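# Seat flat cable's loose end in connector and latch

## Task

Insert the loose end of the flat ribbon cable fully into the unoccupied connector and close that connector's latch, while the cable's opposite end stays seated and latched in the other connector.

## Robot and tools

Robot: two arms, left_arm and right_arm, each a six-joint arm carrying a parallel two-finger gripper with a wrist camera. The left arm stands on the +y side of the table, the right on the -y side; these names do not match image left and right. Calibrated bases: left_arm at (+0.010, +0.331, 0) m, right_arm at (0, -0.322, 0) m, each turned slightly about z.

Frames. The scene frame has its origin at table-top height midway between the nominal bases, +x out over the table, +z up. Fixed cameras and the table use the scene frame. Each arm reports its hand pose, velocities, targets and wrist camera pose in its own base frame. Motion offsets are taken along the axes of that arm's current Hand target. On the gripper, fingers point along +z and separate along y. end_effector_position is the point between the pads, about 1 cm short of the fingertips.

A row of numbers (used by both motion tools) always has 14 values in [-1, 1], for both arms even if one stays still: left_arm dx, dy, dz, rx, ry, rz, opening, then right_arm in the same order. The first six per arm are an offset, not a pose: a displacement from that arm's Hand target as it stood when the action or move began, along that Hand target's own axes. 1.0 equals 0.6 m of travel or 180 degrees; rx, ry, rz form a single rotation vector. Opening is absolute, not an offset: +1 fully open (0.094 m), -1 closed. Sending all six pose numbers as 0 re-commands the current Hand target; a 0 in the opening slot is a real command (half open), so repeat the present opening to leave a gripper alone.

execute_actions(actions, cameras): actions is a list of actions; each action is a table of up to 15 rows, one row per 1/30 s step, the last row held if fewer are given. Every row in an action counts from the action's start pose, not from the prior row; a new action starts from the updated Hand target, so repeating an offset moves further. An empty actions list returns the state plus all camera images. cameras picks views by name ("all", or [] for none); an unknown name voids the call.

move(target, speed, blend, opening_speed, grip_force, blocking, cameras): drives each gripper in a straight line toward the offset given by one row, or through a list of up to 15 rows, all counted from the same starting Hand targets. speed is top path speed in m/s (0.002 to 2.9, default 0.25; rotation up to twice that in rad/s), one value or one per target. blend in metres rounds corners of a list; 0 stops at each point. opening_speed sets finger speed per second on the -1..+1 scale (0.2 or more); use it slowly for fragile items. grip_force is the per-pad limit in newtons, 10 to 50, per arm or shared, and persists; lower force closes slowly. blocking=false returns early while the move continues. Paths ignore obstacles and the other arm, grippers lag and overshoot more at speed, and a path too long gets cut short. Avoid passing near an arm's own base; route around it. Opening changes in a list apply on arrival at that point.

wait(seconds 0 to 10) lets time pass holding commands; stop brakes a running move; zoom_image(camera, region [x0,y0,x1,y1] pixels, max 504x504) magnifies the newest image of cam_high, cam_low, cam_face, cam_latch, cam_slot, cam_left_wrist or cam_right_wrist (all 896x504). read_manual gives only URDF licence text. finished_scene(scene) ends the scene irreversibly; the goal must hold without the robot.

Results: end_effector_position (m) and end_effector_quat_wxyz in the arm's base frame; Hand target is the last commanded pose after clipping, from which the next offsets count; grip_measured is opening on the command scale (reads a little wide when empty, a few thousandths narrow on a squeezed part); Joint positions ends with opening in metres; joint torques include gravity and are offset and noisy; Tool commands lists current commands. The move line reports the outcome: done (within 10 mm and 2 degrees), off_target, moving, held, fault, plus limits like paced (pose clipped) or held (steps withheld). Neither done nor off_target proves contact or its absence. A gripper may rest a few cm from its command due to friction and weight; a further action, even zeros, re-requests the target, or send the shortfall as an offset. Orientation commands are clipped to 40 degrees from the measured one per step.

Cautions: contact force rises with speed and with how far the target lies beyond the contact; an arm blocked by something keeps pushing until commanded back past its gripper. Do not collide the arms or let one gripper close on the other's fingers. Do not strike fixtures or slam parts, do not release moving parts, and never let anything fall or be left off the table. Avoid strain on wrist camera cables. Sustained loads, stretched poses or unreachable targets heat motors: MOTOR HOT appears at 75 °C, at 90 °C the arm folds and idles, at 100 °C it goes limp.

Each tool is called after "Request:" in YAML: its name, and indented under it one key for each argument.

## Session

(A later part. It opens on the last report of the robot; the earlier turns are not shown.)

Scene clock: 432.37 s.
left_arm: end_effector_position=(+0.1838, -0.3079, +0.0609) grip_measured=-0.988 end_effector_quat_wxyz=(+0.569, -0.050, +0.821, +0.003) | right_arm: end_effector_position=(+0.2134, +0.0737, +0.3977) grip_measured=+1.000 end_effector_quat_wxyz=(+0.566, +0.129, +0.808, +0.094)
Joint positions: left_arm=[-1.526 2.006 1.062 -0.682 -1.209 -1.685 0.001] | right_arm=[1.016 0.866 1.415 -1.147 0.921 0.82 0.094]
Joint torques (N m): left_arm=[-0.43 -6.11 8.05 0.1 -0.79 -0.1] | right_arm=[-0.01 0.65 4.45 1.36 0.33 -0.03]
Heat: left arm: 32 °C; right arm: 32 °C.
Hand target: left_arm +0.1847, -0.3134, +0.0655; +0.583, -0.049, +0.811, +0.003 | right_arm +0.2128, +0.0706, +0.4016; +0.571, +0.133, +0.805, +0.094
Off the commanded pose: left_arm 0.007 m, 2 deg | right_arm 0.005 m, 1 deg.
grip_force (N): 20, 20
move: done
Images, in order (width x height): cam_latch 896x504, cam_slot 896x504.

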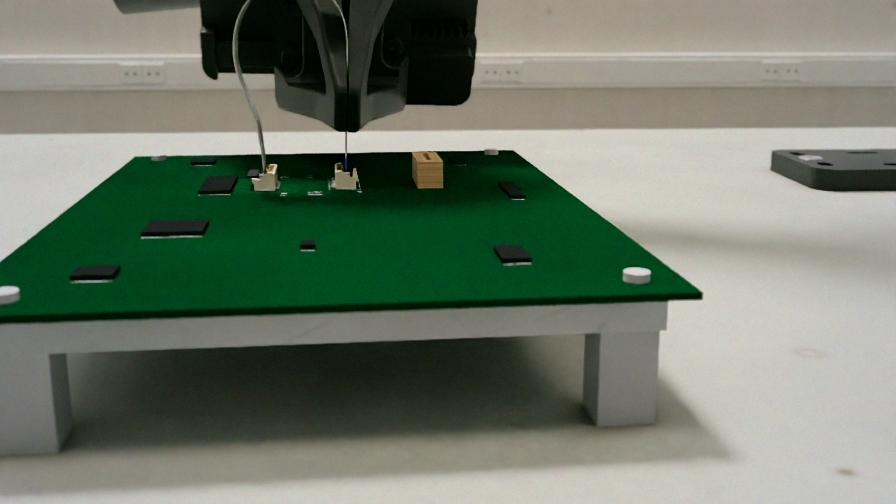

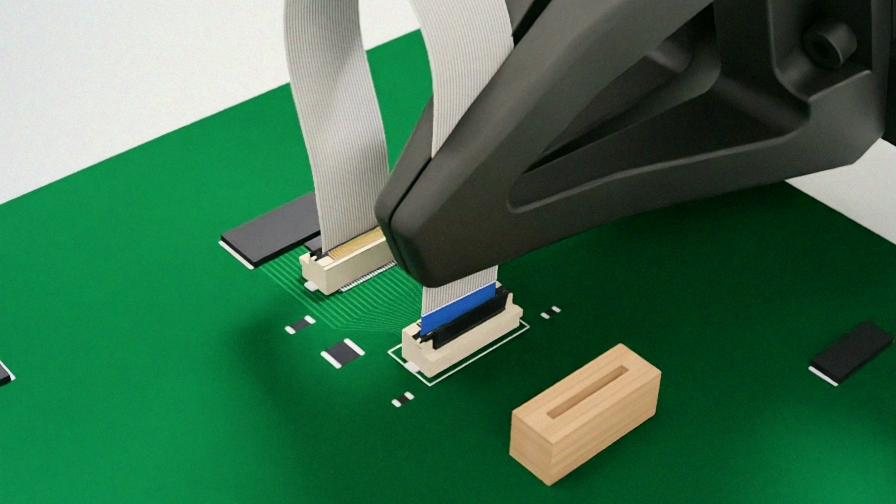

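Request:
execute_actions:
  actions: []
  cameras: ["cam_face","cam_latch","cam_slot"]

Request:
zoom_image:
  camera: "cam_face"
  region: [420, 180, 540, 260]

Request:
zoom_image:
  camera: "cam_slot"
  region: [400, 305, 460, 355]

Scene clock: 434.70 s.
left_arm: end_effector_position=(+0.1838, -0.3079, +0.0609) grip_measured=-0.988 end_effector_quat_wxyz=(+0.569, -0.050, +0.821, +0.003) | right_arm: end_effector_position=(+0.2134, +0.0737, +0.3977) grip_measured=+1.000 end_effector_quat_wxyz=(+0.566, +0.129, +0.808, +0.094)
Joint positions: left_arm=[-1.526 2.006 1.062 -0.682 -1.209 -1.685 0.001] | right_arm=[1.016 0.866 1.415 -1.147 0.921 0.82 0.094]
Joint velocities: within noise
Joint torques (N m): left_arm=[-0.39 -6.13 7.91 0.12 -0.78 -0.11] | right_arm=[0.01 0.65 4.46 1.36 0.34 -0.04]
Heat: left arm: 32 °C; right arm: 32 °C.
Hand target: left_arm +0.1847, -0.3134, +0.0655; +0.583, -0.049, +0.811, +0.003 | right_arm +0.2128, +0.0706, +0.4016; +0.571, +0.133, +0.805, +0.094
Tool commands: left_gripper/opening=-1.0 right_gripper/opening=+1.0
Off the commanded pose: left_arm 0.007 m, 2 deg | right_arm 0.005 m, 1 deg.
grip_force (N): 20, 20
Images, in order (width x height): cam_face 896x504, cam_latch 896x504, cam_slot 896x504.

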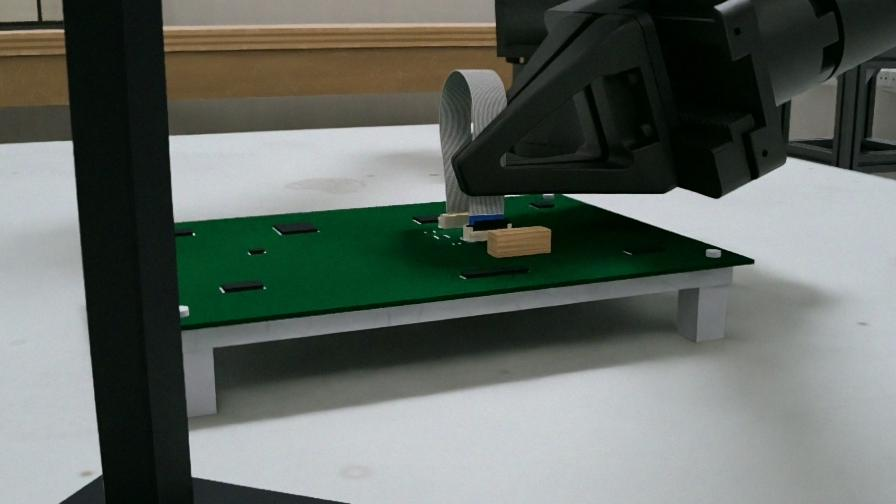

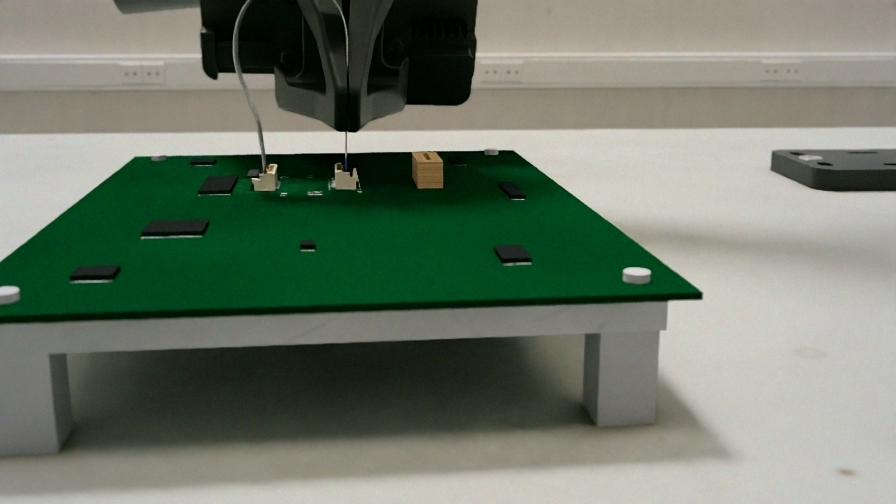

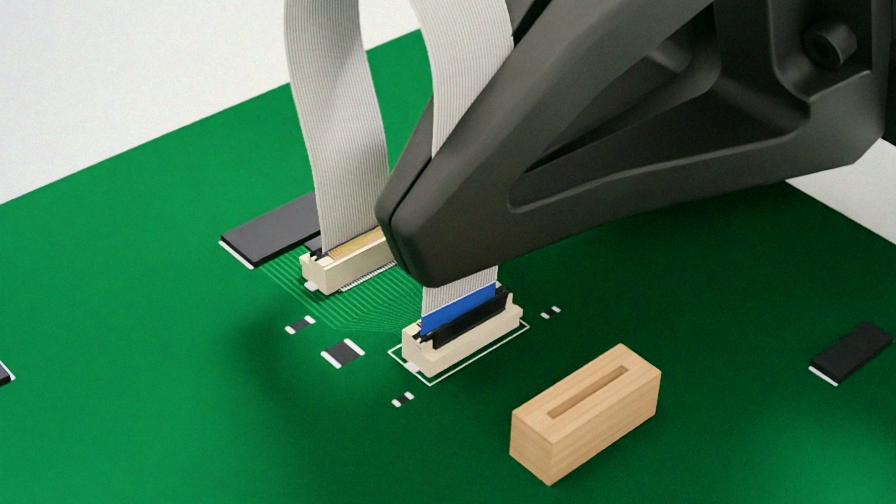

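Scaled by 4.200 from the camera's 896x504 image, which has a finer 1280x720 frame.

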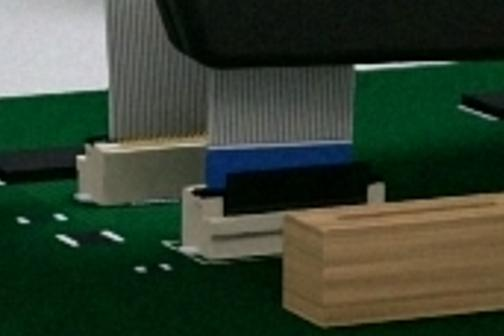

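Scaled by 8.400 from the camera's 896x504 image, which has a finer 1280x720 frame.

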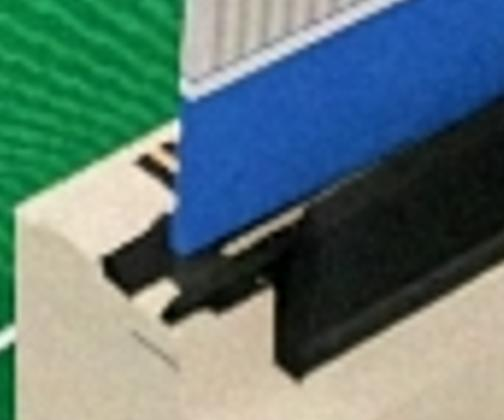

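Request:
move:
  target: [0.0014,-0.0019,-0.0035,0.0022,0.0002,0.0128,-1,0,0,0,0,0,0,1]
  speed: 0.05
  cameras: ["cam_face","cam_latch","cam_slot"]

Request:
zoom_image:
  camera: "cam_face"
  region: [420, 180, 540, 260]

Request:
zoom_image:
  camera: "cam_latch"
  region: [325, 130, 385, 190]

Request:
zoom_image:
  camera: "cam_slot"
  region: [400, 270, 540, 390]

Scene clock: 438.00 s.
left_arm: end_effector_position=(+0.1818, -0.3089, +0.0609) grip_measured=-0.988 end_effector_quat_wxyz=(+0.569, -0.039, +0.822, +0.007) | right_arm: end_effector_position=(+0.2134, +0.0737, +0.3977) grip_measured=+1.000 end_effector_quat_wxyz=(+0.566, +0.129, +0.808, +0.094)
Joint positions: left_arm=[-1.532 2.006 1.062 -0.684 -1.209 -1.668 0.001] | right_arm=[1.016 0.866 1.415 -1.147 0.921 0.82 0.094]
Joint torques (N m): left_arm=[-0.44 -6 8.21 0.09 -0.77 0.07] | right_arm=[0.01 0.66 4.45 1.36 0.33 -0.04]
Heat: left arm: 32 °C; right arm: 32 °C.
Hand target: left_arm +0.1825, -0.3148, +0.0655; +0.583, -0.031, +0.812, +0.012 | right_arm +0.2128, +0.0706, +0.4016; +0.571, +0.133, +0.805, +0.094
Off the commanded pose: left_arm 0.007 m, 2 deg | right_arm 0.005 m, 1 deg.
grip_force (N): 20, 20
move: done
Images, in order (width x height): cam_face 896x504, cam_latch 896x504, cam_slot 896x504.

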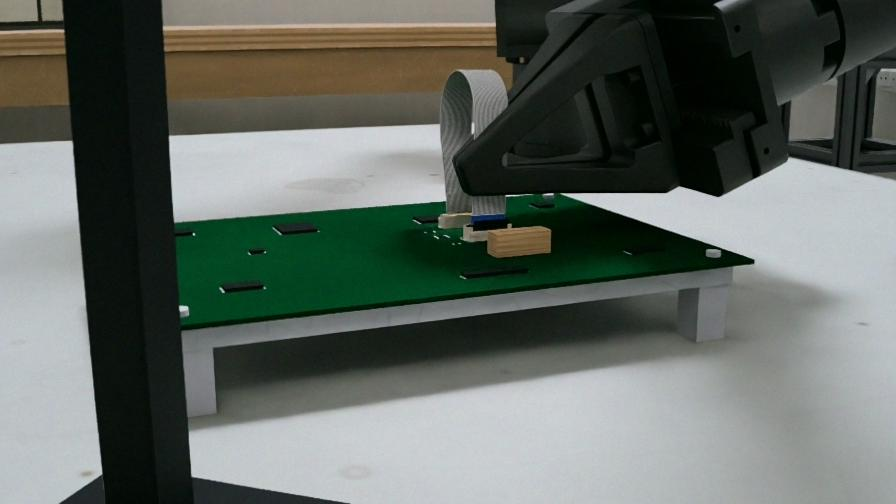

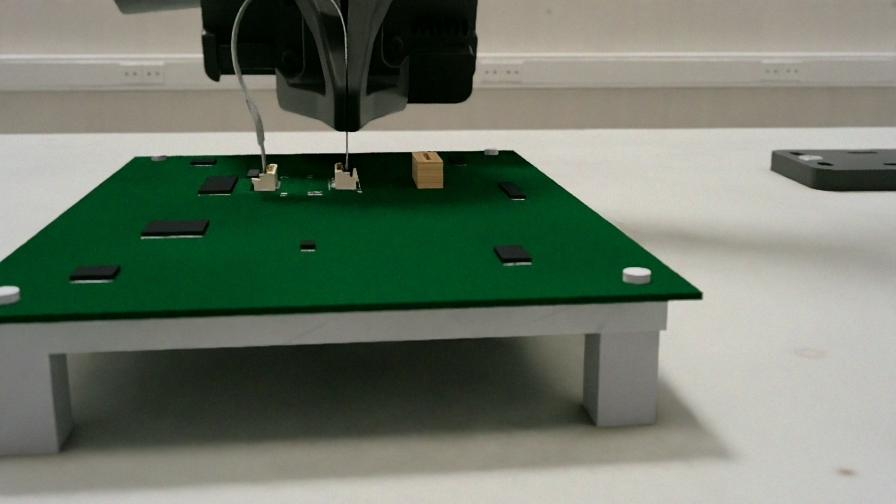

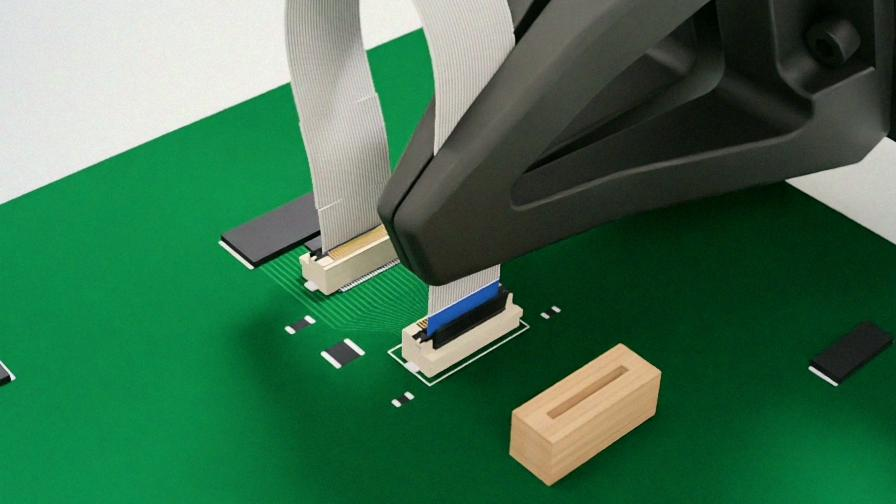

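Scaled by 4.200 from the camera's 896x504 image, which has a finer 1280x720 frame.

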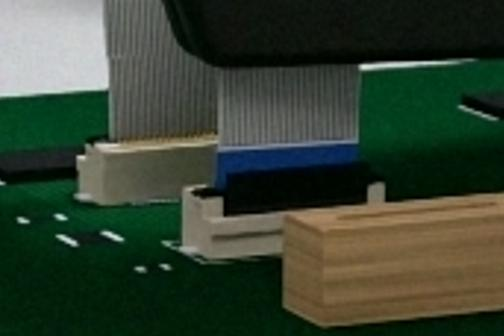

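Scaled by 8.400 from the camera's 896x504 image, which has a finer 1280x720 frame.

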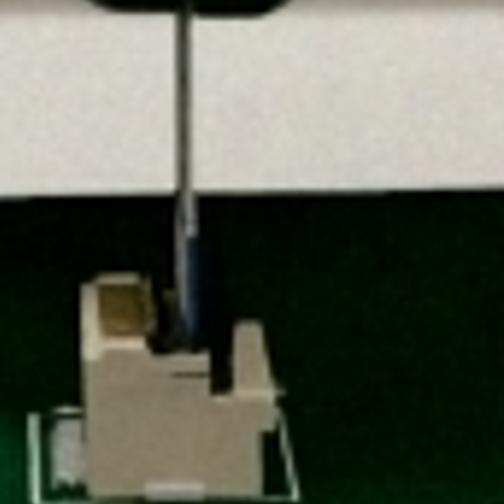

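Scaled by 3.600 from the camera's 896x504 image, which has a finer 1280x720 frame.

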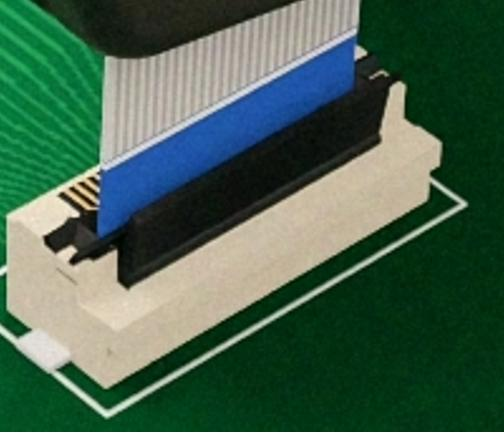

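Request:
move:
  target: [0.0031,0.0005,0.0011,-0.0007,-0.0002,-0.004,-1,0,0,0,0,0,0,1]
  speed: 0.02
  cameras: ["cam_latch","cam_face","cam_slot"]

Request:
zoom_image:
  camera: "cam_latch"
  region: [325, 130, 385, 190]

Request:
zoom_image:
  camera: "cam_slot"
  region: [400, 270, 540, 390]

Request:
zoom_image:
  camera: "cam_face"
  region: [420, 140, 540, 260]

Scene clock: 445.13 s.
left_arm: end_effector_position=(+0.1820, -0.3085, +0.0594) grip_measured=-0.988 end_effector_quat_wxyz=(+0.570, -0.037, +0.821, +0.010) | right_arm: end_effector_position=(+0.2134, +0.0737, +0.3977) grip_measured=+1.000 end_effector_quat_wxyz=(+0.566, +0.129, +0.808, +0.094)
Joint positions: left_arm=[-1.532 2.013 1.062 -0.684 -1.213 -1.666 0.001] | right_arm=[1.016 0.866 1.415 -1.147 0.921 0.82 0.094]
Joint torques (N m): left_arm=[-0.43 -6.12 8.05 0.11 -0.75 -0.09] | right_arm=[0.01 0.65 4.46 1.36 0.33 -0.03]
Heat: left arm: 32 °C; right arm: 32 °C.
Hand target: left_arm +0.1825, -0.3145, +0.0635; +0.583, -0.036, +0.811, +0.009 | right_arm +0.2128, +0.0706, +0.4016; +0.571, +0.133, +0.805, +0.094
Off the commanded pose: left_arm 0.007 m, 2 deg | right_arm 0.005 m, 1 deg.
grip_force (N): 20, 20
move: done
Images, in order (width x height): cam_face 896x504, cam_latch 896x504, cam_slot 896x504.

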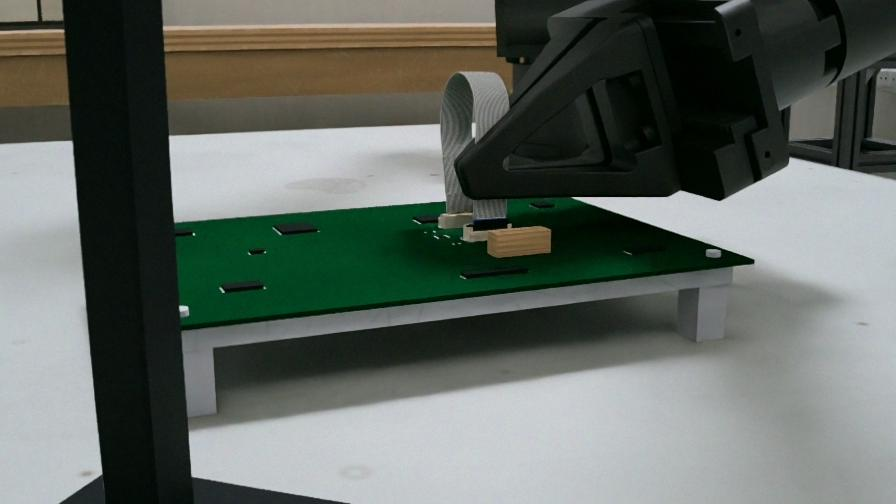

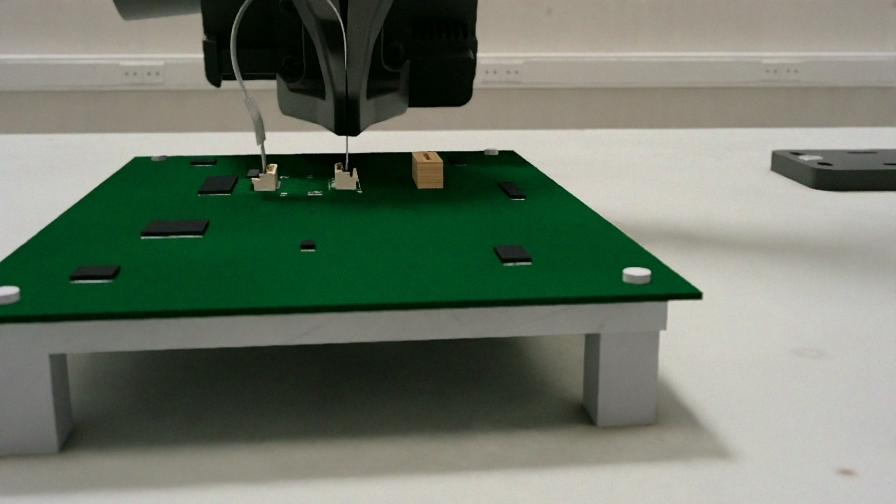

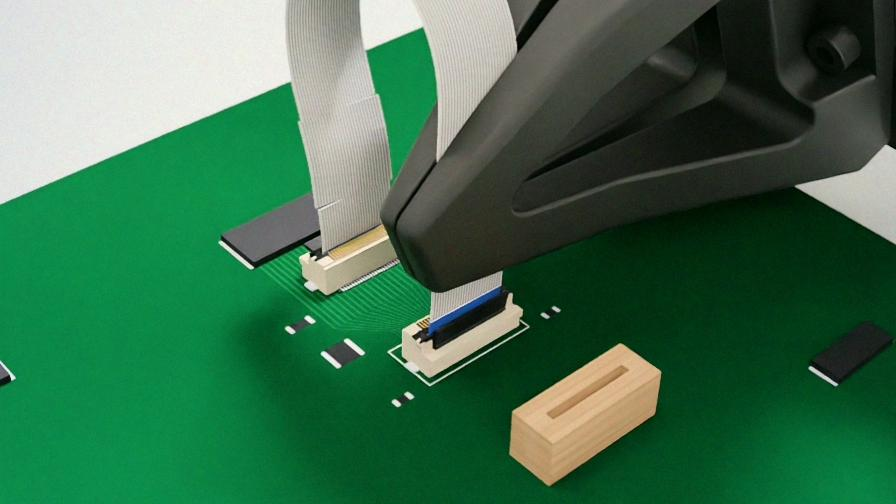

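Scaled by 8.400 from the camera's 896x504 image, which has a finer 1280x720 frame.

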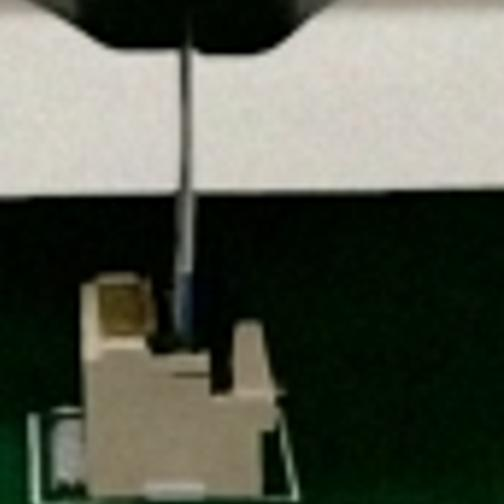

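Scaled by 3.600 from the camera's 896x504 image, which has a finer 1280x720 frame.

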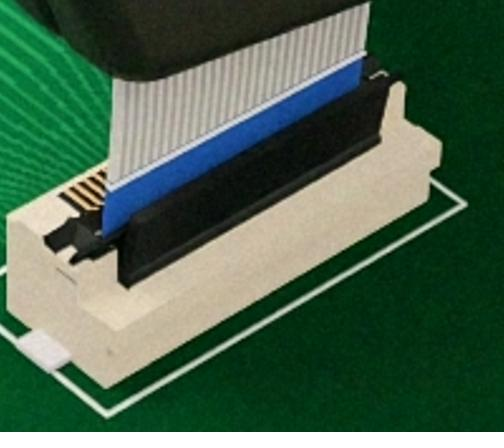

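Scaled by 4.200 from the camera's 896x504 image, which has a finer 1280x720 frame.

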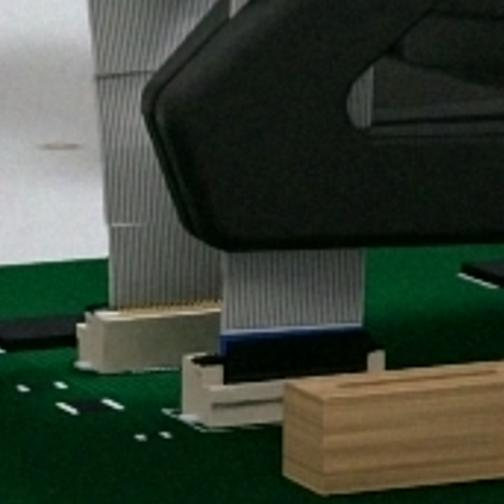

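Request:
move:
  target: [0.0046,0.0008,0.0017,-0.0011,-0.0003,-0.001,-1,0,0,0,0,0,0,1]
  speed: 0.02
  cameras: ["cam_latch","cam_face","cam_slot"]

Request:
zoom_image:
  camera: "cam_latch"
  region: [325, 130, 385, 190]

Request:
zoom_image:
  camera: "cam_slot"
  region: [400, 270, 540, 390]

Scene clock: 446.90 s.
left_arm: end_effector_position=(+0.1824, -0.3081, +0.0583) grip_measured=-0.988 end_effector_quat_wxyz=(+0.574, -0.039, +0.818, +0.010) | right_arm: end_effector_position=(+0.2134, +0.0737, +0.3977) grip_measured=+1.000 end_effector_quat_wxyz=(+0.566, +0.129, +0.808, +0.094)
Joint positions: left_arm=[-1.532 2.022 1.062 -0.684 -1.221 -1.679 0.001] | right_arm=[1.016 0.866 1.415 -1.147 0.921 0.82 0.094]
Joint torques (N m): left_arm=[-0.4 -6.09 8.06 0.09 -0.66 -0.09] | right_arm=[-0.01 0.64 4.46 1.36 0.33 -0.03]
Heat: left arm: 32 °C; right arm: 32 °C.
Hand target: left_arm +0.1826, -0.3141, +0.0605; +0.583, -0.039, +0.811, +0.009 | right_arm +0.2128, +0.0706, +0.4016; +0.571, +0.133, +0.805, +0.094
Off the commanded pose: left_arm 0.006 m, 1 deg | right_arm 0.005 m, 1 deg.
grip_force (N): 20, 20
move: done
Images, in order (width x height): cam_face 896x504, cam_latch 896x504, cam_slot 896x504.

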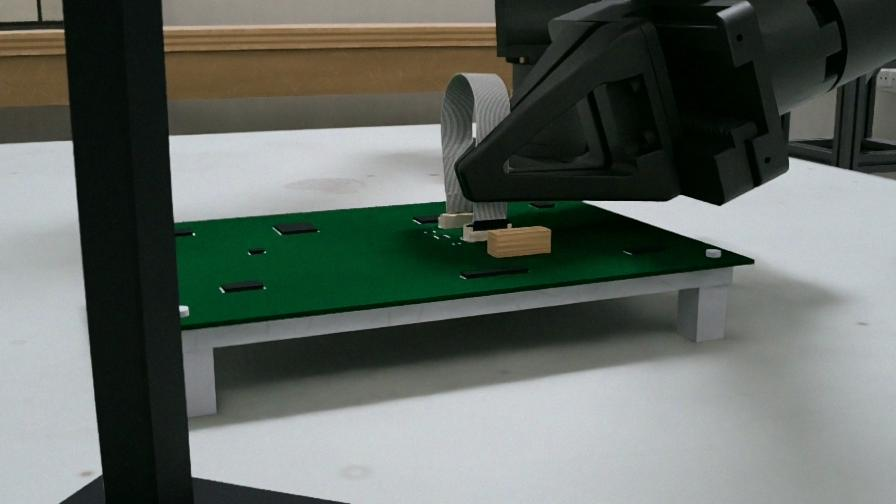

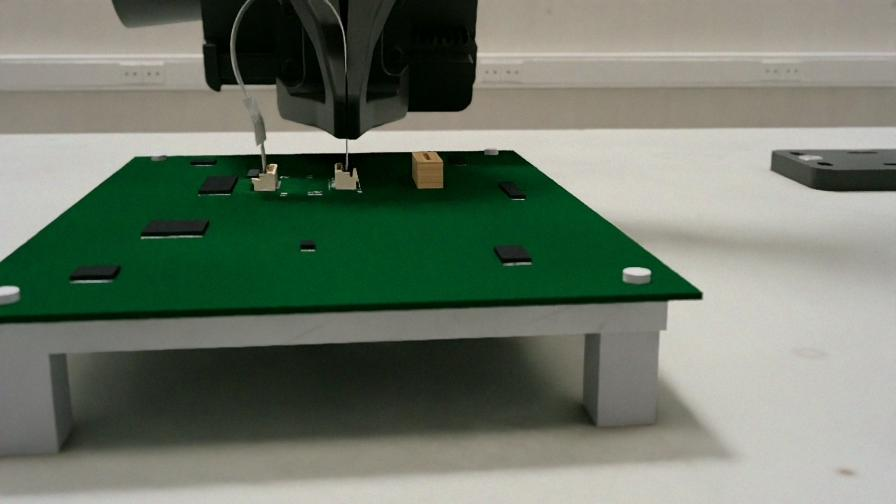

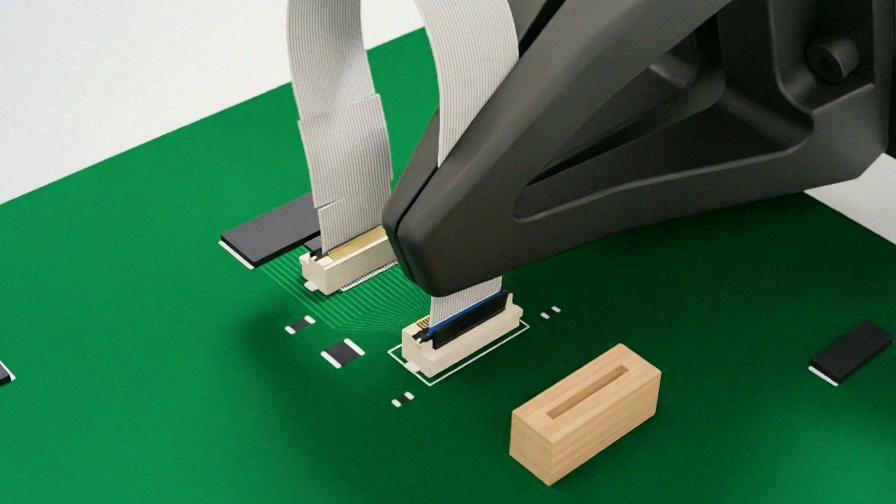

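Scaled by 8.400 from the camera's 896x504 image, which has a finer 1280x720 frame.

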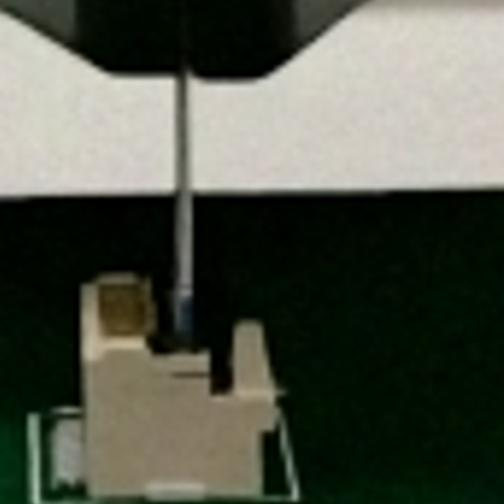

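Scaled by 3.600 from the camera's 896x504 image, which has a finer 1280x720 frame.

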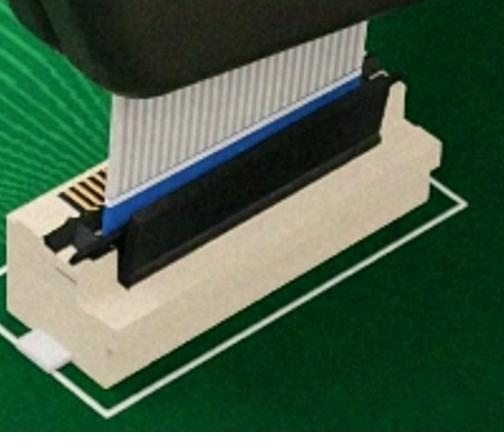

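Request:
move:
  target: [0.0061,0.0011,0.0023,-0.0015,-0.0004,-0.001,-1,0,0,0,0,0,0,1]
  speed: 0.02
  cameras: ["cam_latch","cam_face","cam_slot"]

Request:
zoom_image:
  camera: "cam_latch"
  region: [325, 130, 385, 190]

Request:
zoom_image:
  camera: "cam_slot"
  region: [400, 270, 540, 390]

Scene clock: 448.90 s.
left_arm: end_effector_position=(+0.1825, -0.3085, +0.0568) grip_measured=-0.988 end_effector_quat_wxyz=(+0.577, -0.041, +0.816, +0.010) | right_arm: end_effector_position=(+0.2134, +0.0737, +0.3977) grip_measured=+1.000 end_effector_quat_wxyz=(+0.566, +0.129, +0.808, +0.094)
Joint positions: left_arm=[-1.534 2.035 1.068 -0.692 -1.228 -1.697 0.001] | right_arm=[1.016 0.866 1.415 -1.147 0.921 0.82 0.094]
Joint torques (N m): left_arm=[-0.16 -5.9 7.73 0.1 -0.62 -0.11] | right_arm=[0.01 0.64 4.46 1.36 0.33 -0.04]
Heat: left arm: 32 °C; right arm: 32 °C.
Hand target: left_arm +0.1827, -0.3135, +0.0566; +0.584, -0.041, +0.811, +0.011 | right_arm +0.2128, +0.0706, +0.4016; +0.571, +0.133, +0.805, +0.094
Off the commanded pose: left_arm 0.005 m, 1 deg | right_arm 0.005 m, 1 deg.
grip_force (N): 20, 20
move: done
Images, in order (width x height): cam_face 896x504, cam_latch 896x504, cam_slot 896x504.

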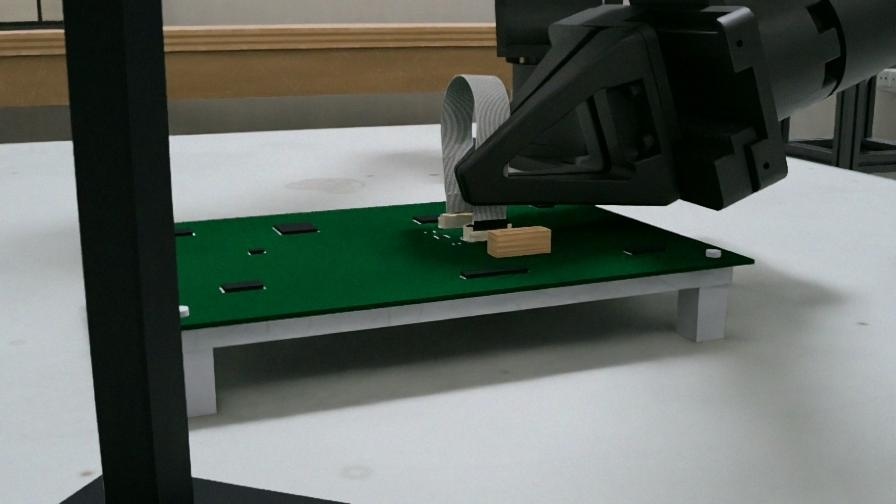

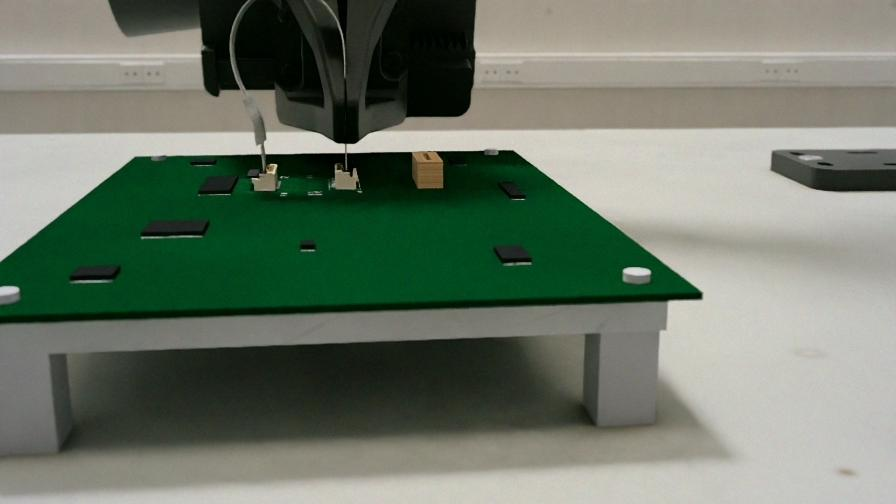

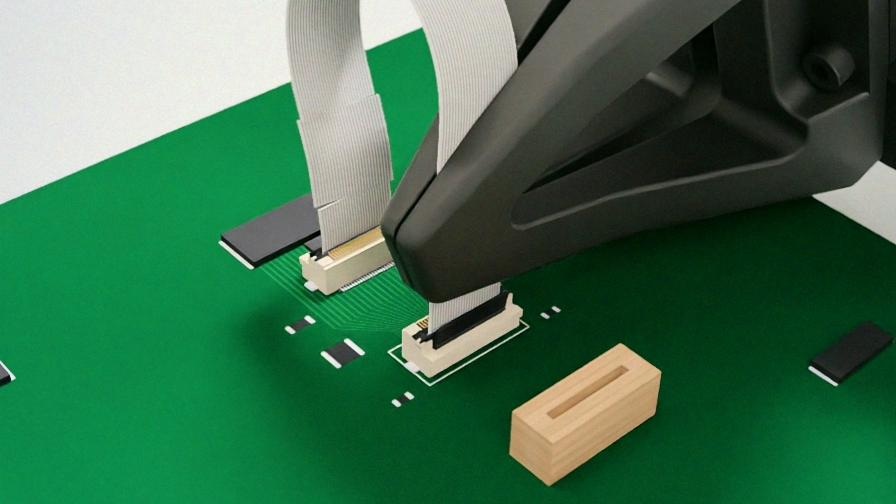

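Scaled by 8.400 from the camera's 896x504 image, which has a finer 1280x720 frame.

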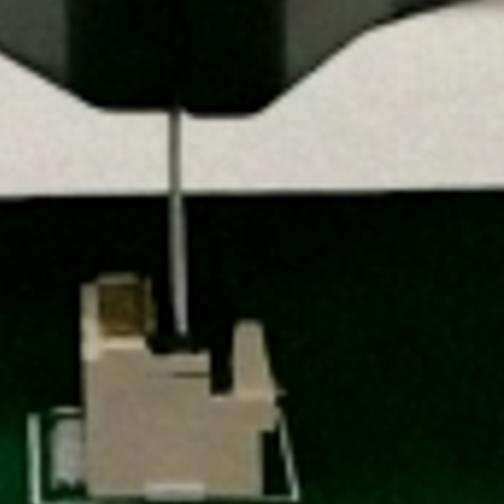

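Scaled by 3.600 from the camera's 896x504 image, which has a finer 1280x720 frame.

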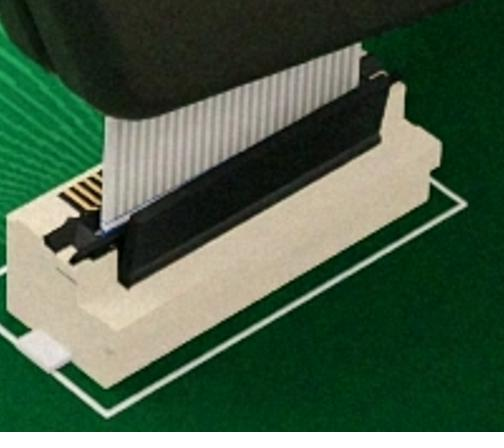

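Request:
move:
  target: [0.0046,0.0008,0.0017,-0.0011,-0.0003,0.008,-1,0,0,0,0,0,0,1]
  speed: 0.02
  cameras: ["cam_latch","cam_face","cam_slot"]

Request:
zoom_image:
  camera: "cam_latch"
  region: [325, 130, 385, 190]

Request:
zoom_image:
  camera: "cam_slot"
  region: [400, 270, 540, 390]

Request:
zoom_image:
  camera: "cam_face"
  region: [420, 140, 540, 260]

Scene clock: 451.53 s.
left_arm: end_effector_position=(+0.1824, -0.3089, +0.0568) grip_measured=-0.988 end_effector_quat_wxyz=(+0.581, -0.037, +0.813, +0.014) | right_arm: end_effector_position=(+0.2134, +0.0737, +0.3977) grip_measured=+1.000 end_effector_quat_wxyz=(+0.566, +0.129, +0.808, +0.094)
Joint positions: left_arm=[-1.536 2.044 1.073 -0.699 -1.238 -1.697 0.001] | right_arm=[1.016 0.866 1.415 -1.147 0.921 0.82 0.094]
Joint torques (N m): left_arm=[-0.08 -5.75 7.43 0.13 -0.54 0.01] | right_arm=[0.01 0.66 4.46 1.36 0.34 -0.03]
Heat: left arm: 32 °C; right arm: 32 °C.
Hand target: left_arm +0.1828, -0.3132, +0.0537; +0.584, -0.032, +0.811, +0.019 | right_arm +0.2128, +0.0706, +0.4016; +0.571, +0.133, +0.805, +0.094
Off the commanded pose: left_arm 0.005 m, 1 deg | right_arm 0.005 m, 1 deg.
grip_force (N): 20, 20
move: done
Images, in order (width x height): cam_face 896x504, cam_latch 896x504, cam_slot 896x504.

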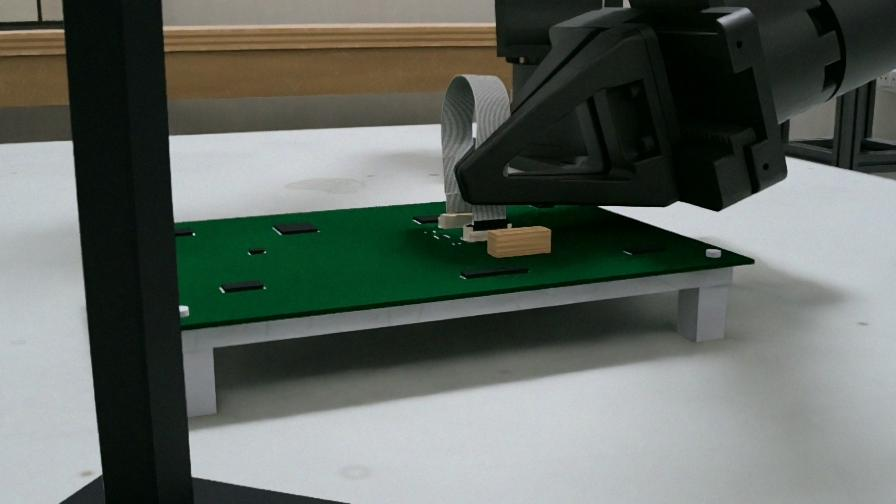

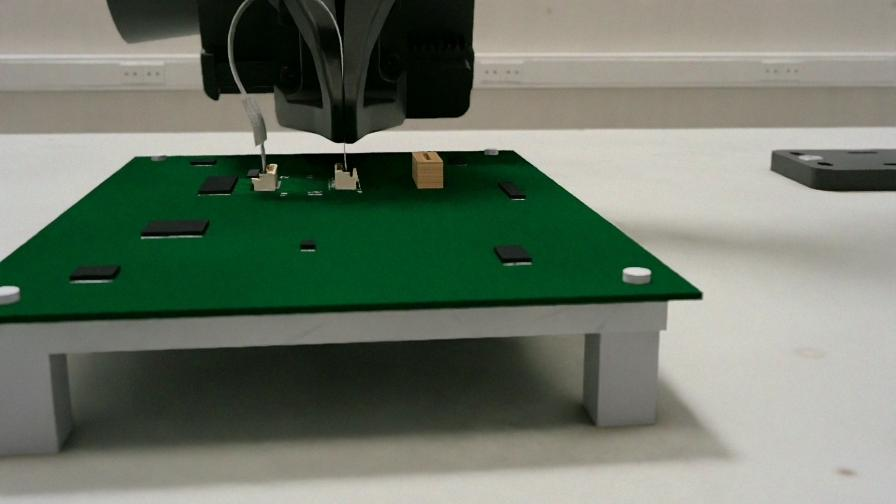

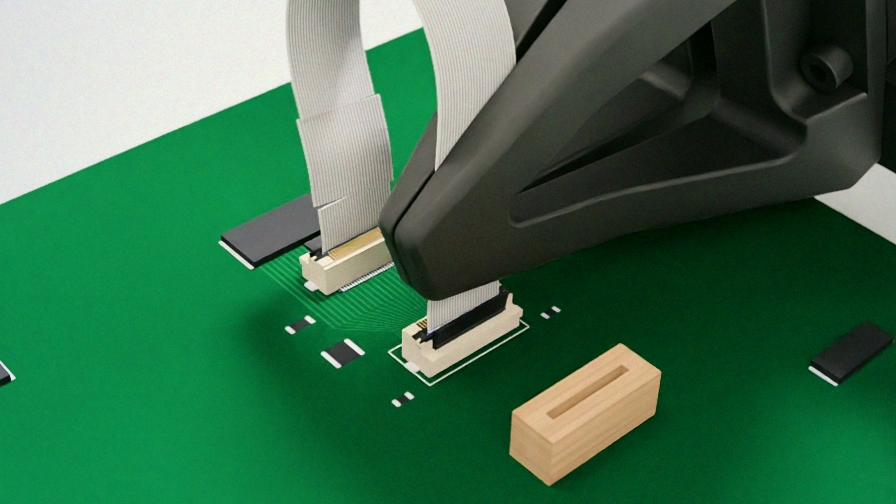

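Scaled by 8.400 from the camera's 896x504 image, which has a finer 1280x720 frame.

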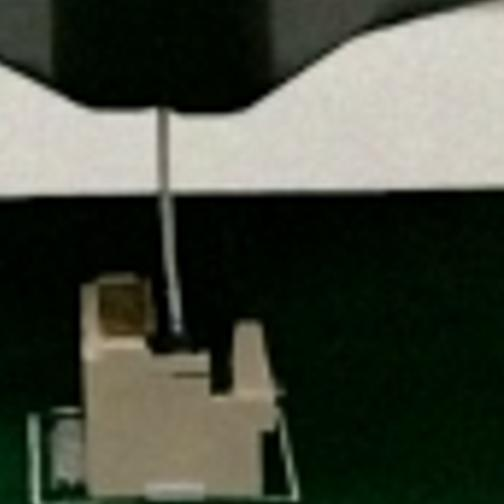

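Scaled by 3.600 from the camera's 896x504 image, which has a finer 1280x720 frame.

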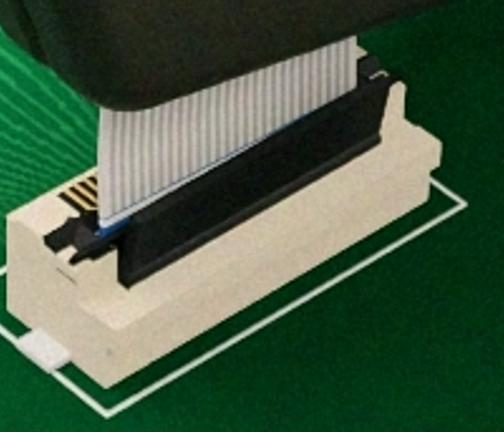

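Scaled by 4.200 from the camera's 896x504 image, which has a finer 1280x720 frame.

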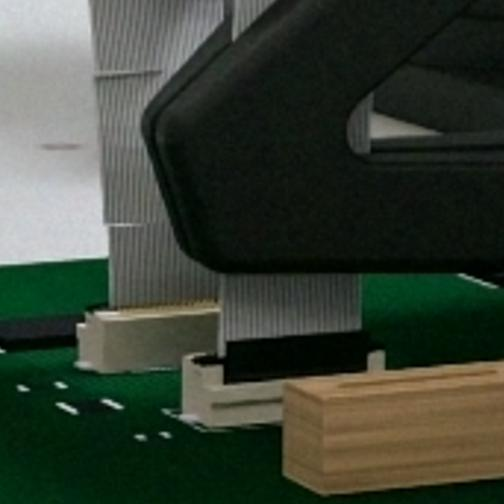

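Request:
move:
  target: [0.0031,0.0005,0.0011,-0.0007,-0.0002,0.02,-1,0,0,0,0,0,0,1]
  speed: 0.02
  cameras: ["cam_latch","cam_slot"]

Request:
zoom_image:
  camera: "cam_latch"
  region: [325, 130, 385, 190]

Request:
zoom_image:
  camera: "cam_slot"
  region: [400, 270, 540, 390]

Scene clock: 455.40 s.
left_arm: end_effector_position=(+0.1824, -0.3096, +0.0566) grip_measured=-0.988 end_effector_quat_wxyz=(+0.582, -0.015, +0.812, +0.030) | right_arm: end_effector_position=(+0.2134, +0.0737, +0.3977) grip_measured=+1.000 end_effector_quat_wxyz=(+0.566, +0.129, +0.808, +0.094)
Joint positions: left_arm=[-1.537 2.05 1.077 -0.701 -1.243 -1.647 0.001] | right_arm=[1.016 0.866 1.415 -1.147 0.921 0.82 0.094]
Joint torques (N m): left_arm=[0.05 -5.61 7.2 0.11 -0.54 0.06] | right_arm=[0.01 0.65 4.46 1.35 0.33 -0.04]
Heat: left arm: 32 °C; right arm: 32 °C.
Hand target: left_arm +0.1828, -0.3128, +0.0516; +0.583, -0.007, +0.811, +0.039 | right_arm +0.2128, +0.0706, +0.4016; +0.571, +0.133, +0.805, +0.094
Off the commanded pose: left_arm 0.006 m, 1 deg | right_arm 0.005 m, 1 deg.
grip_force (N): 20, 20
move: done
Images, in order (width x height): cam_latch 896x504, cam_slot 896x504.

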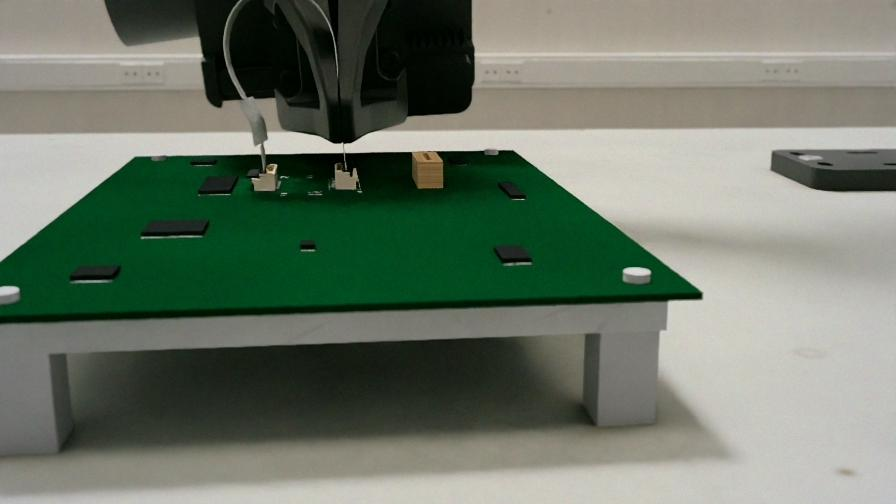

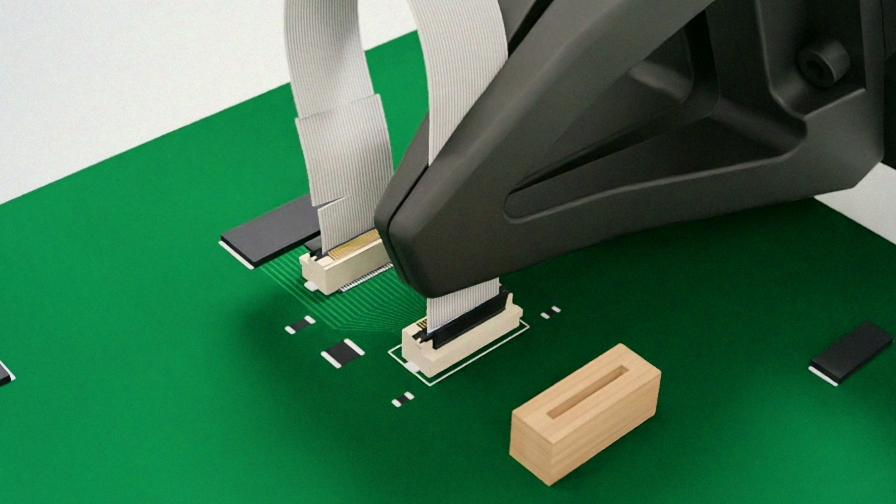

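Scaled by 8.400 from the camera's 896x504 image, which has a finer 1280x720 frame.

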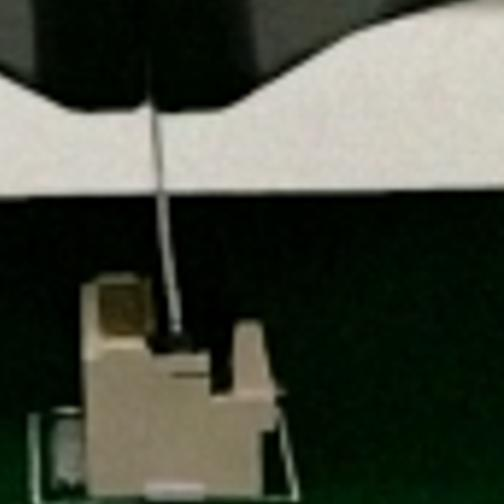

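Scaled by 3.600 from the camera's 896x504 image, which has a finer 1280x720 frame.

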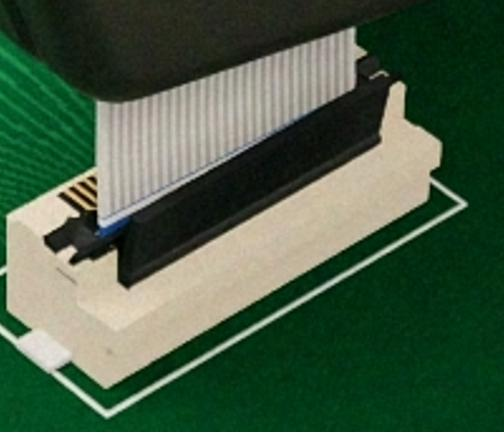

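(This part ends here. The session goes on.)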